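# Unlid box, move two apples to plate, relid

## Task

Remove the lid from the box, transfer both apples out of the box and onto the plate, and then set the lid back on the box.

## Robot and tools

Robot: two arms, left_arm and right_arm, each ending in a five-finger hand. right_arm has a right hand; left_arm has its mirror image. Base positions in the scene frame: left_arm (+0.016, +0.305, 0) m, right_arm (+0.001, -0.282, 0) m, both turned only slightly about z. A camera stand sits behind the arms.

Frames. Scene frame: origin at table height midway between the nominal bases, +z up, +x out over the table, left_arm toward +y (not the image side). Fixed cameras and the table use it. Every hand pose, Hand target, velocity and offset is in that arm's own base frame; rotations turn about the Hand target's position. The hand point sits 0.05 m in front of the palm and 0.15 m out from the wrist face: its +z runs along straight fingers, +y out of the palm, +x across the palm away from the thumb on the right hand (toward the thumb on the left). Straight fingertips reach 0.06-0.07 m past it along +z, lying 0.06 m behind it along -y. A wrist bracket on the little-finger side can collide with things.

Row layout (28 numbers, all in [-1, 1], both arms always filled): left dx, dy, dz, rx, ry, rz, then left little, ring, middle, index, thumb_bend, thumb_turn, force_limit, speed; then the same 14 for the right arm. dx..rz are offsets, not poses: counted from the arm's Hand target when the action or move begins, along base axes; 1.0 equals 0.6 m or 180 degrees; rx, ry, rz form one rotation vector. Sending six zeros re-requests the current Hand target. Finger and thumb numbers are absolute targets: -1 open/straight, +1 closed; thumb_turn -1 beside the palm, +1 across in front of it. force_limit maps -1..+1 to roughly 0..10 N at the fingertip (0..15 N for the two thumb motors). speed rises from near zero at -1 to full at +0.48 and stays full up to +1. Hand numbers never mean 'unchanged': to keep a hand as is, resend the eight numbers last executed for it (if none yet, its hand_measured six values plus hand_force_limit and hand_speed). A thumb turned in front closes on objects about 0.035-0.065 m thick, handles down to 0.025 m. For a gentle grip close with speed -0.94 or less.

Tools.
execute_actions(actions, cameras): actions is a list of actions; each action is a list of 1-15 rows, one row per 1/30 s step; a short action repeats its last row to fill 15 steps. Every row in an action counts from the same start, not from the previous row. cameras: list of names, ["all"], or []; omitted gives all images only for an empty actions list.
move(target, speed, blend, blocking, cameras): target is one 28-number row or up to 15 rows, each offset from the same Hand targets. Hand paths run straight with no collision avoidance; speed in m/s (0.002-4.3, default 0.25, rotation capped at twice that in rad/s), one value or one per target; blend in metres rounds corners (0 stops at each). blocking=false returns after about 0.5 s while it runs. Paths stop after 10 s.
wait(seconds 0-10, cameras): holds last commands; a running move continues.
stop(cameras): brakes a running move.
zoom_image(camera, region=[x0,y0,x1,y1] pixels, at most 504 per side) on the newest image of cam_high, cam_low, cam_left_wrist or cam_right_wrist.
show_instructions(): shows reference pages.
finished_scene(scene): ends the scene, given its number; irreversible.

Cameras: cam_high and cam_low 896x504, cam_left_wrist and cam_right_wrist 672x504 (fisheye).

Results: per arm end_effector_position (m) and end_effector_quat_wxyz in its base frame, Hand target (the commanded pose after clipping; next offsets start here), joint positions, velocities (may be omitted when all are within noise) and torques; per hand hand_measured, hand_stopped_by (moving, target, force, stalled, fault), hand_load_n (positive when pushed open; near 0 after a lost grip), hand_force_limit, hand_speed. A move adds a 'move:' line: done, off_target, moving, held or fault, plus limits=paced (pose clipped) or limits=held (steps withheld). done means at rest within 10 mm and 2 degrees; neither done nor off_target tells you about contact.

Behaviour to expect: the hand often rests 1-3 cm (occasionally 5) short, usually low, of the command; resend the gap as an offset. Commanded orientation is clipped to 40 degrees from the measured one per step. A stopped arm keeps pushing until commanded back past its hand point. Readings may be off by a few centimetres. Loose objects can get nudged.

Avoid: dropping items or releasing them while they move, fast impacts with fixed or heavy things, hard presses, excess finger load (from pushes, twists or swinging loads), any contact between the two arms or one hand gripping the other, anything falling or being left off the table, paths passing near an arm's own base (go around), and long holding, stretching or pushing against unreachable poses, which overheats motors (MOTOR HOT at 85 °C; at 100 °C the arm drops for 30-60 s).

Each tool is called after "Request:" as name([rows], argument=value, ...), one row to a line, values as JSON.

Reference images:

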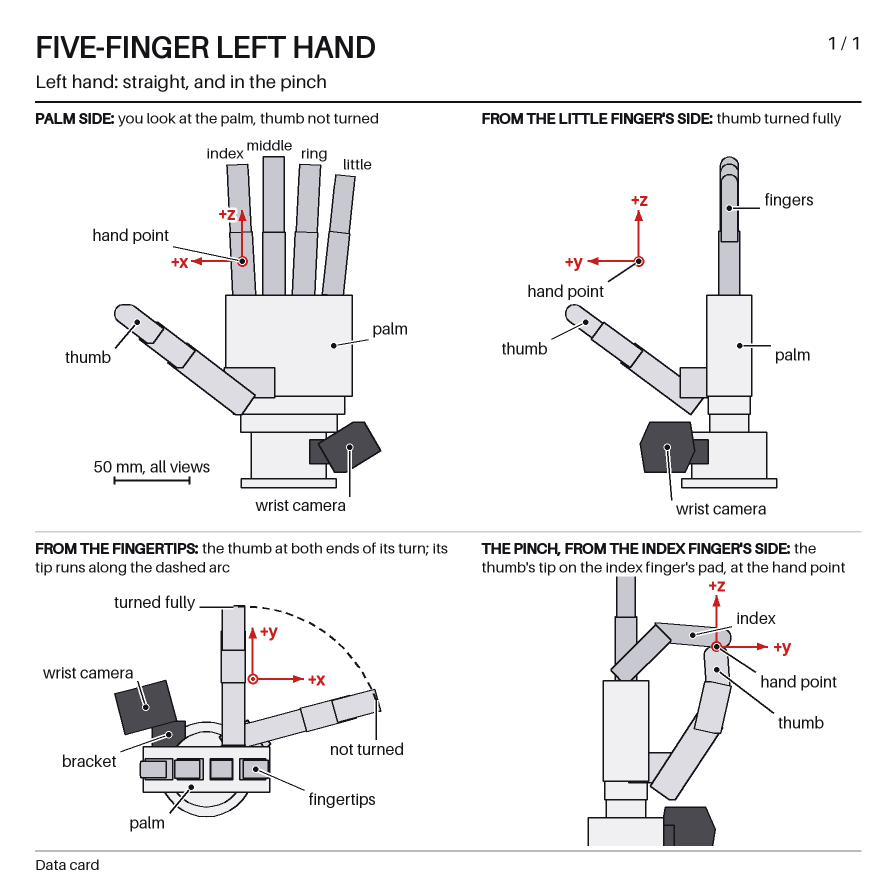

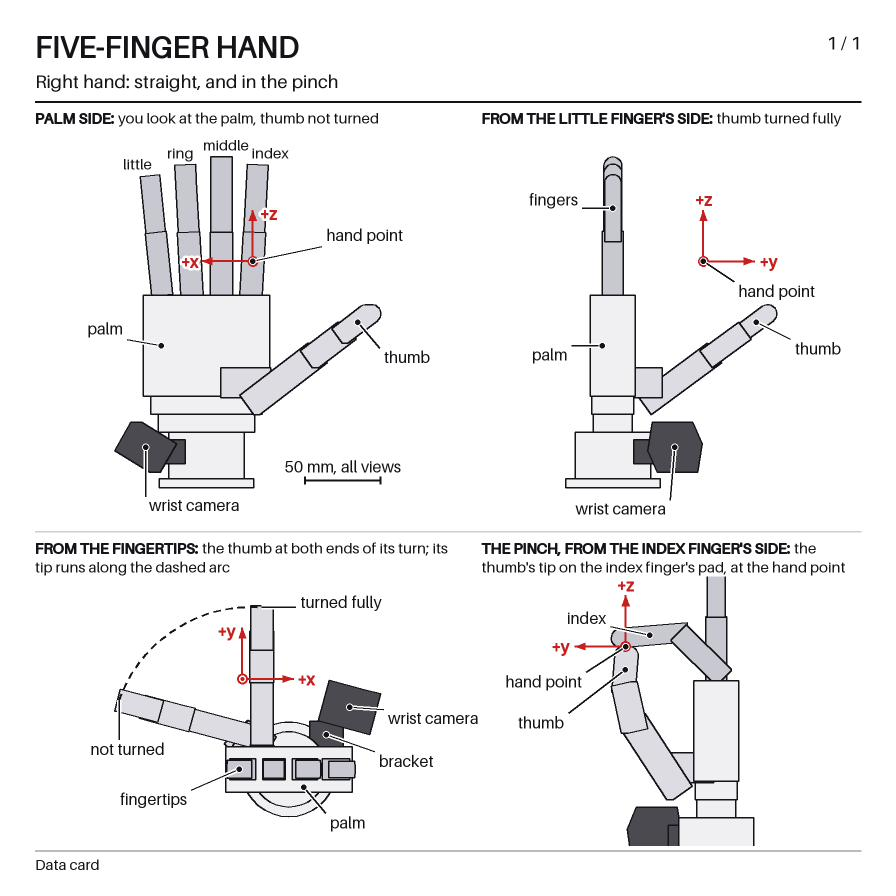

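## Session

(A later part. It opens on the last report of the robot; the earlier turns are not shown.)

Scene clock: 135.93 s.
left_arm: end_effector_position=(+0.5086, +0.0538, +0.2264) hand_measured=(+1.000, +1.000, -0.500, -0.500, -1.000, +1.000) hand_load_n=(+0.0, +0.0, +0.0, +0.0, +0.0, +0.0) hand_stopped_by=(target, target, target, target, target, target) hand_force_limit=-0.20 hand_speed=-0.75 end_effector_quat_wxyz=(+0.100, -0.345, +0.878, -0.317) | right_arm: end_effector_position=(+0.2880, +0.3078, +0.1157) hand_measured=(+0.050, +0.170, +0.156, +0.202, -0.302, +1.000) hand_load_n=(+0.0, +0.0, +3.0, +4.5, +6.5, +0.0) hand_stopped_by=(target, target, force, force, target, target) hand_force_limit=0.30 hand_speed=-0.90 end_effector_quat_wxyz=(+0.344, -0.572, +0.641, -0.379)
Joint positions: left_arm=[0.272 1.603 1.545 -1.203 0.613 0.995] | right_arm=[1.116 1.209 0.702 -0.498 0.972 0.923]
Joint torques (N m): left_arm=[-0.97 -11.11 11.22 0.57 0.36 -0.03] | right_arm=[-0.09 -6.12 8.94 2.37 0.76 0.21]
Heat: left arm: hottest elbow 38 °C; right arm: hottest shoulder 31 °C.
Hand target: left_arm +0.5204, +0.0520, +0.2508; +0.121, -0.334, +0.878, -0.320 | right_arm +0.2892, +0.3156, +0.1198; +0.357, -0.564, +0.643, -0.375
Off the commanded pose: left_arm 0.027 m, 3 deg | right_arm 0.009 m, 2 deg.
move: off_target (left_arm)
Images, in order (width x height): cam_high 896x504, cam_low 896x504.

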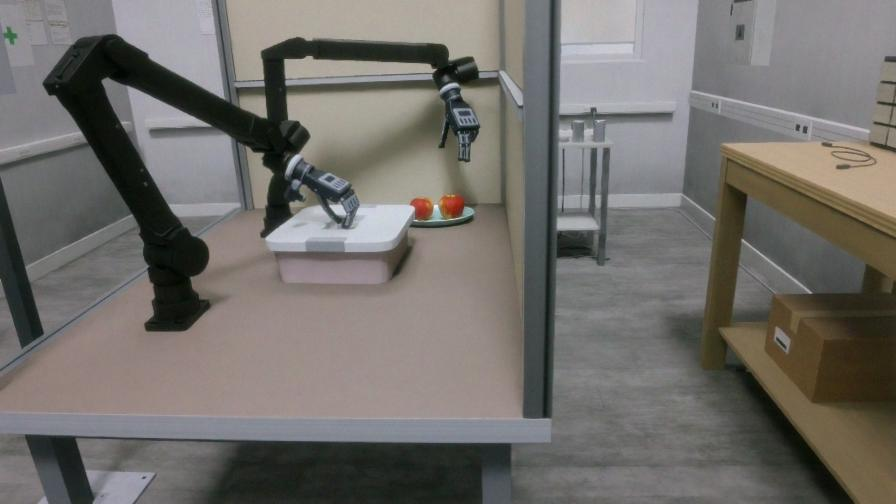

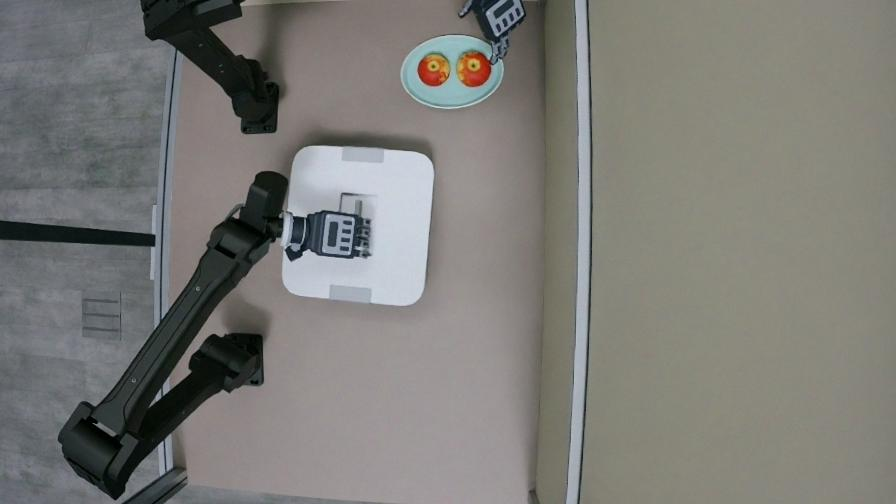

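Request:
move([
  [0,0,0,0,0,0,1,1,-0.5,-0.5,-1,1,-0.2,-0.75,-0.003,-0.002,-0.012,0,0,0.0,0.05,0.17,0.6,0.6,-0.3,1,0.3,-0.9],
], speed=0.06, cameras=["cam_low","cam_high"])

Request:
zoom_image(camera="cam_high", region=[250, 180, 430, 300])

Request:
zoom_image(camera="cam_low", region=[270, 130, 450, 310])

Scene clock: 137.50 s.
left_arm: end_effector_position=(+0.5086, +0.0538, +0.2264) hand_measured=(+1.000, +1.000, -0.500, -0.500, -1.000, +1.000) hand_load_n=(+0.0, +0.0, +0.0, +0.0, +0.0, +0.0) hand_stopped_by=(target, target, target, target, target, target) hand_force_limit=-0.20 hand_speed=-0.75 end_effector_quat_wxyz=(+0.100, -0.345, +0.878, -0.317) | right_arm: end_effector_position=(+0.2884, +0.3082, +0.1151) hand_measured=(+0.050, +0.170, +0.156, +0.202, -0.302, +1.000) hand_load_n=(+0.0, +0.5, +2.5, +4.5, +5.5, +0.0) hand_stopped_by=(target, target, force, force, target, target) hand_force_limit=0.30 hand_speed=-0.90 end_effector_quat_wxyz=(+0.350, -0.568, +0.640, -0.381)
Joint positions: left_arm=[0.272 1.603 1.545 -1.203 0.613 0.995] | right_arm=[1.119 1.209 0.693 -0.478 0.982 0.923]
Joint torques (N m): left_arm=[-1.14 -10.7 11.26 0.49 0.39 -0.11] | right_arm=[0.03 -5.54 8.12 2.48 0.49 0.29]
Heat: left arm: hottest elbow 38 °C; right arm: hottest shoulder 31 °C.
Hand target: left_arm +0.5204, +0.0520, +0.2508; +0.121, -0.334, +0.878, -0.320 | right_arm +0.2873, +0.3144, +0.1125; +0.357, -0.564, +0.643, -0.375
Off the commanded pose: left_arm 0.027 m, 3 deg | right_arm 0.007 m, 1 deg.
move: off_target (left_arm)
Images, in order (width x height): cam_high 896x504, cam_low 896x504.

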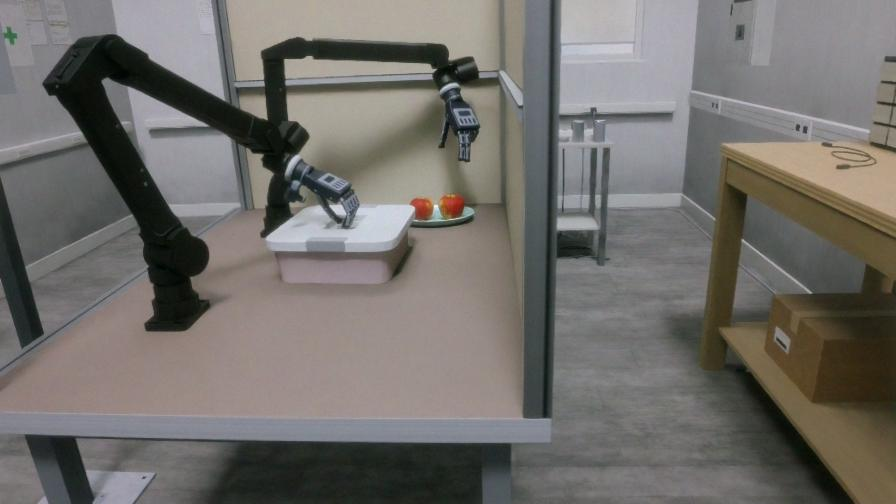

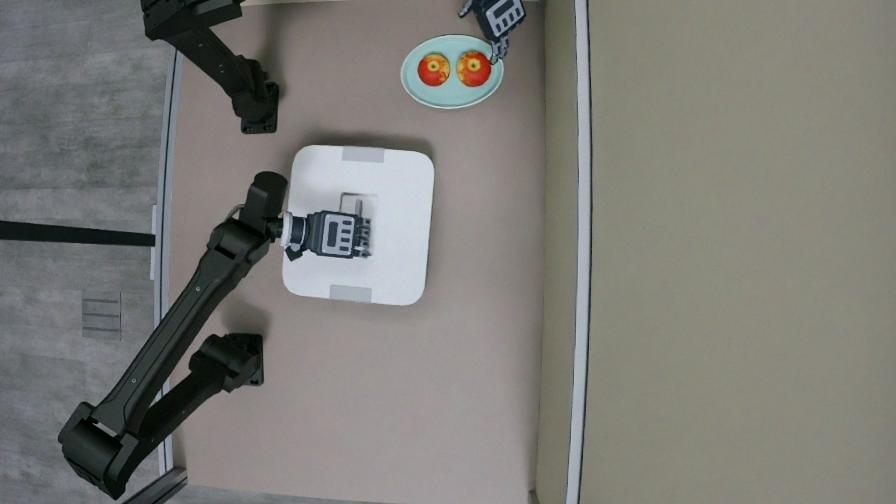

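Scaled by 2.800 from the camera's 896x504 image, which has a finer 1280x720 frame.

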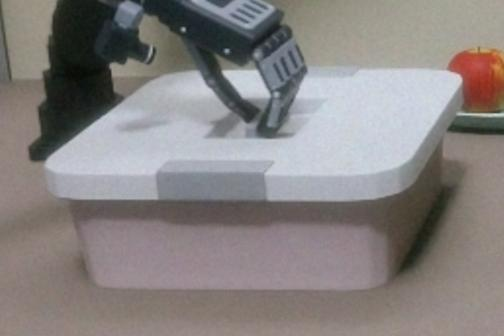

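Scaled by 2.800 from the camera's 896x504 image, which has a finer 1280x720 frame.

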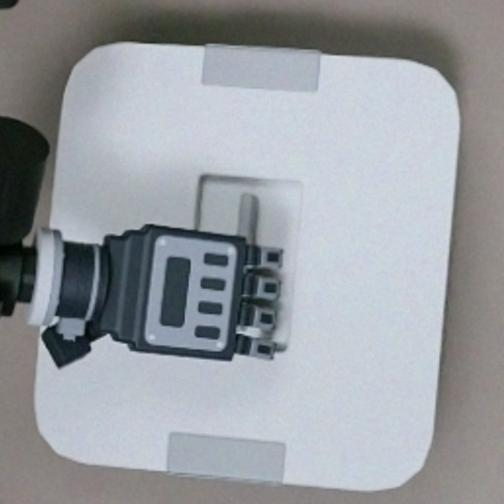

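Request:
move([
  [0,0,0,0,0,0,1,1,-0.5,-0.5,-1,1,-0.2,-0.75,0,0,-0.003,0,0,0.0,0,0,0,0,-0.6,1,0.4,-0.8],
  [0,0,0,0,0,0,1,1,-0.5,-0.5,-1,1,-0.2,-0.75,0.018,0.018,0.05,0,0,0.0,0,0,0,0,-0.6,1,0.4,-0.8],
], speed=0.07, cameras=["cam_low","cam_high","cam_right_wrist"])

Scene clock: 140.13 s.
left_arm: end_effector_position=(+0.5086, +0.0538, +0.2264) hand_measured=(+1.000, +1.000, -0.500, -0.500, -1.000, +1.000) hand_load_n=(+0.0, +0.0, +0.0, +0.0, +0.0, +0.0) hand_stopped_by=(target, target, target, target, target, target) hand_force_limit=-0.20 hand_speed=-0.75 end_effector_quat_wxyz=(+0.100, -0.345, +0.878, -0.317) | right_arm: end_effector_position=(+0.2885, +0.3114, +0.1209) hand_measured=(+0.000, +0.000, +0.000, +0.000, -0.600, +1.000) hand_load_n=(+0.0, +0.0, +0.0, +0.0, +0.0, +0.0) hand_stopped_by=(target, target, target, target, target, target) hand_force_limit=0.40 hand_speed=-0.80 end_effector_quat_wxyz=(+0.344, -0.573, +0.639, -0.380)
Joint positions: left_arm=[0.272 1.603 1.545 -1.203 0.613 0.995] | right_arm=[1.12 1.211 0.72 -0.517 0.975 0.925]
Joint torques (N m): left_arm=[-0.79 -10.7 11.28 0.31 0.36 -0.07] | right_arm=[-1.26 -6.77 13.07 0.88 0.46 -0.03]
Heat: left arm: hottest elbow 38 °C; right arm: hottest shoulder 31 °C.
Hand target: left_arm +0.5204, +0.0520, +0.2508; +0.121, -0.334, +0.878, -0.320 | right_arm +0.2981, +0.3252, +0.1426; +0.357, -0.564, +0.643, -0.375
Off the commanded pose: left_arm 0.027 m, 3 deg | right_arm 0.027 m, 2 deg.
move: off_target (left_arm, right_arm)
Images, in order (width x height): cam_high 896x504, cam_low 896x504, cam_right_wrist 672x504.

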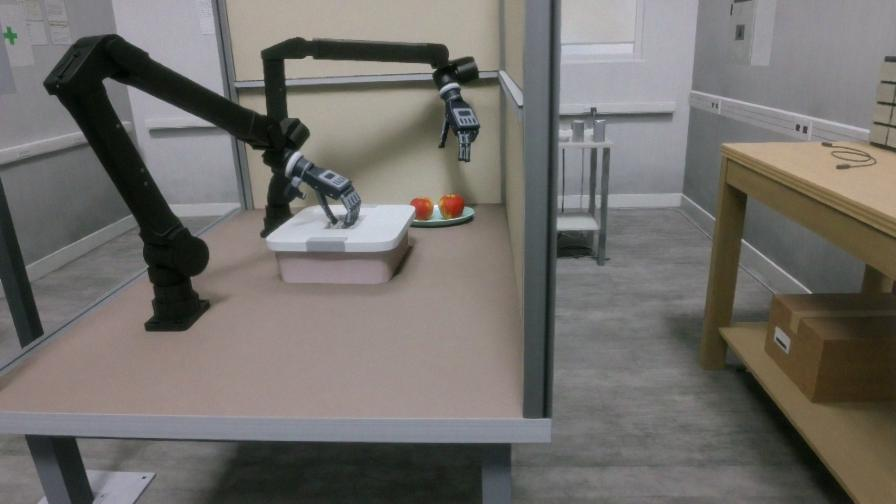

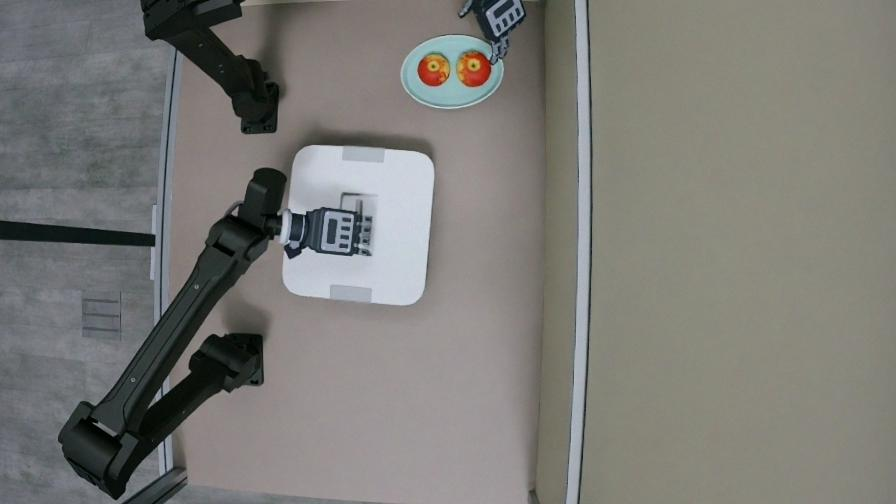

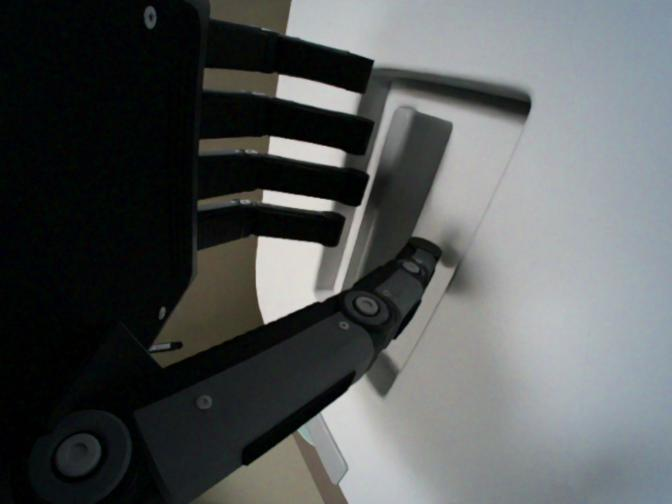

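Request:
move([
  [0,0,0,0,0,0,1,1,-0.5,-0.5,-1,1,-0.2,-0.75,0.005,0.01,0.16,0,0,0.0,0,0,0,0,-0.6,1,0.4,-0.8],
], speed=0.12, cameras=["cam_low","cam_high"])

Request:
zoom_image(camera="cam_high", region=[250, 180, 430, 300])

Request:
zoom_image(camera="cam_low", region=[270, 130, 450, 310])

Scene clock: 141.97 s.
left_arm: end_effector_position=(+0.5086, +0.0538, +0.2264) hand_measured=(+1.000, +1.000, -0.500, -0.500, -1.000, +1.000) hand_load_n=(+0.0, +0.0, +0.0, -0.5, +0.0, +0.0) hand_stopped_by=(target, target, target, target, target, target) hand_force_limit=-0.20 hand_speed=-0.75 end_effector_quat_wxyz=(+0.100, -0.345, +0.878, -0.317) | right_arm: end_effector_position=(+0.2936, +0.3223, +0.2094) hand_measured=(+0.000, +0.000, +0.000, +0.000, -0.600, +1.000) hand_load_n=(+0.0, +0.0, +0.0, +0.0, +0.0, +0.0) hand_stopped_by=(target, target, target, target, target, target) hand_force_limit=0.40 hand_speed=-0.80 end_effector_quat_wxyz=(+0.338, -0.578, +0.637, -0.382)
Joint positions: left_arm=[0.272 1.603 1.545 -1.203 0.613 0.995] | right_arm=[1.12 1.156 0.93 -0.795 0.974 0.92]
Joint torques (N m): left_arm=[-1.44 -10.29 11.29 0.5 0.39 -0.1] | right_arm=[-1.14 -7.18 13.83 1.01 0.46 0.06]
Heat: left arm: hottest elbow 38 °C; right arm: hottest shoulder 31 °C.
Hand target: left_arm +0.5204, +0.0520, +0.2508; +0.121, -0.334, +0.878, -0.320 | right_arm +0.3011, +0.3312, +0.2385; +0.357, -0.564, +0.643, -0.375
Off the commanded pose: left_arm 0.027 m, 3 deg | right_arm 0.031 m, 3 deg.
move: off_target (left_arm, right_arm)
Images, in order (width x height): cam_high 896x504, cam_low 896x504.

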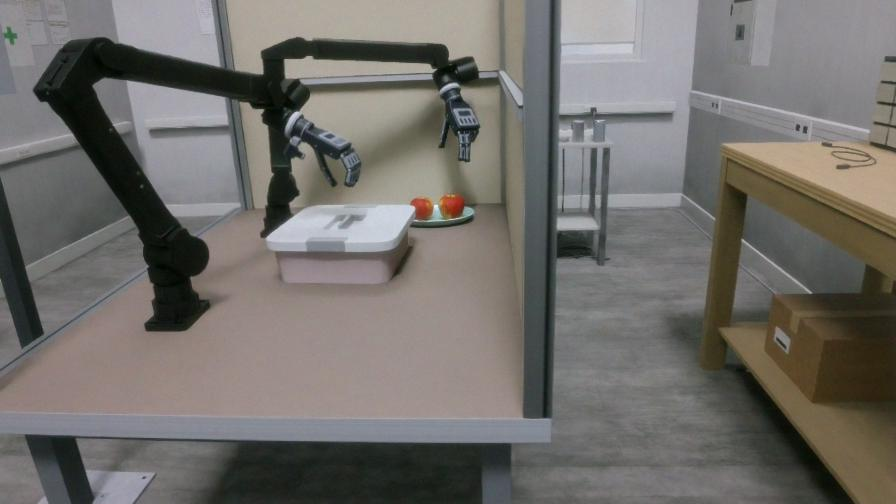

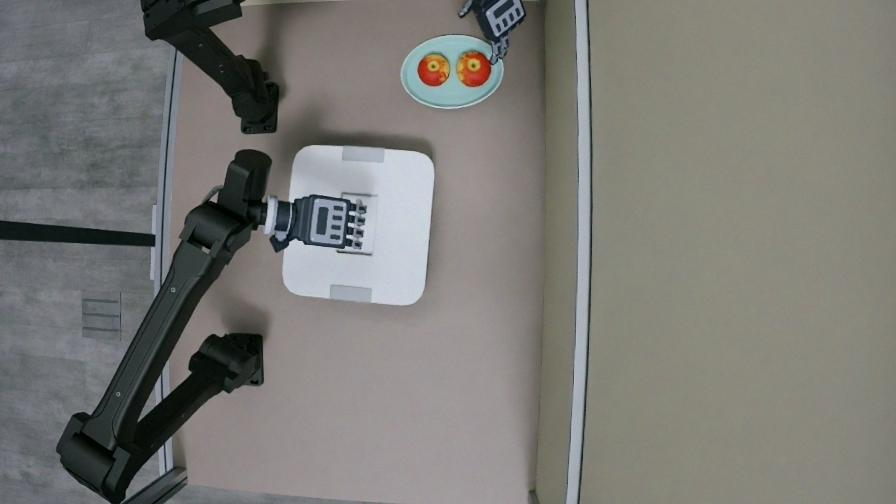

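Scaled by 2.800 from the camera's 896x504 image, which has a finer 1280x720 frame.

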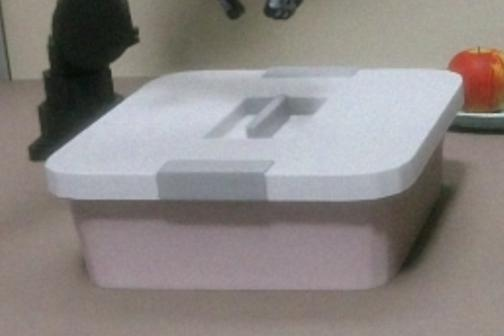

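Scaled by 2.800 from the camera's 896x504 image, which has a finer 1280x720 frame.

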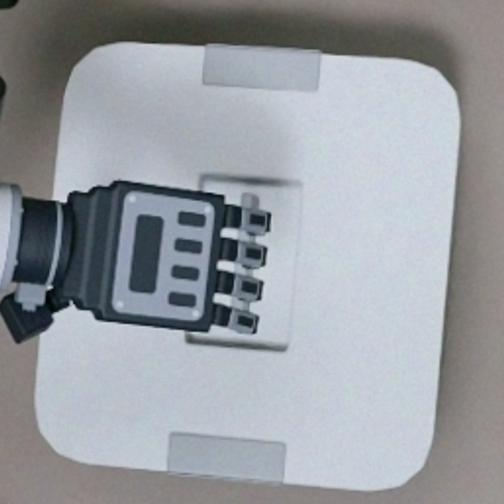

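Request:
finished_scene(scene=3)

The scene is finished: the task was done.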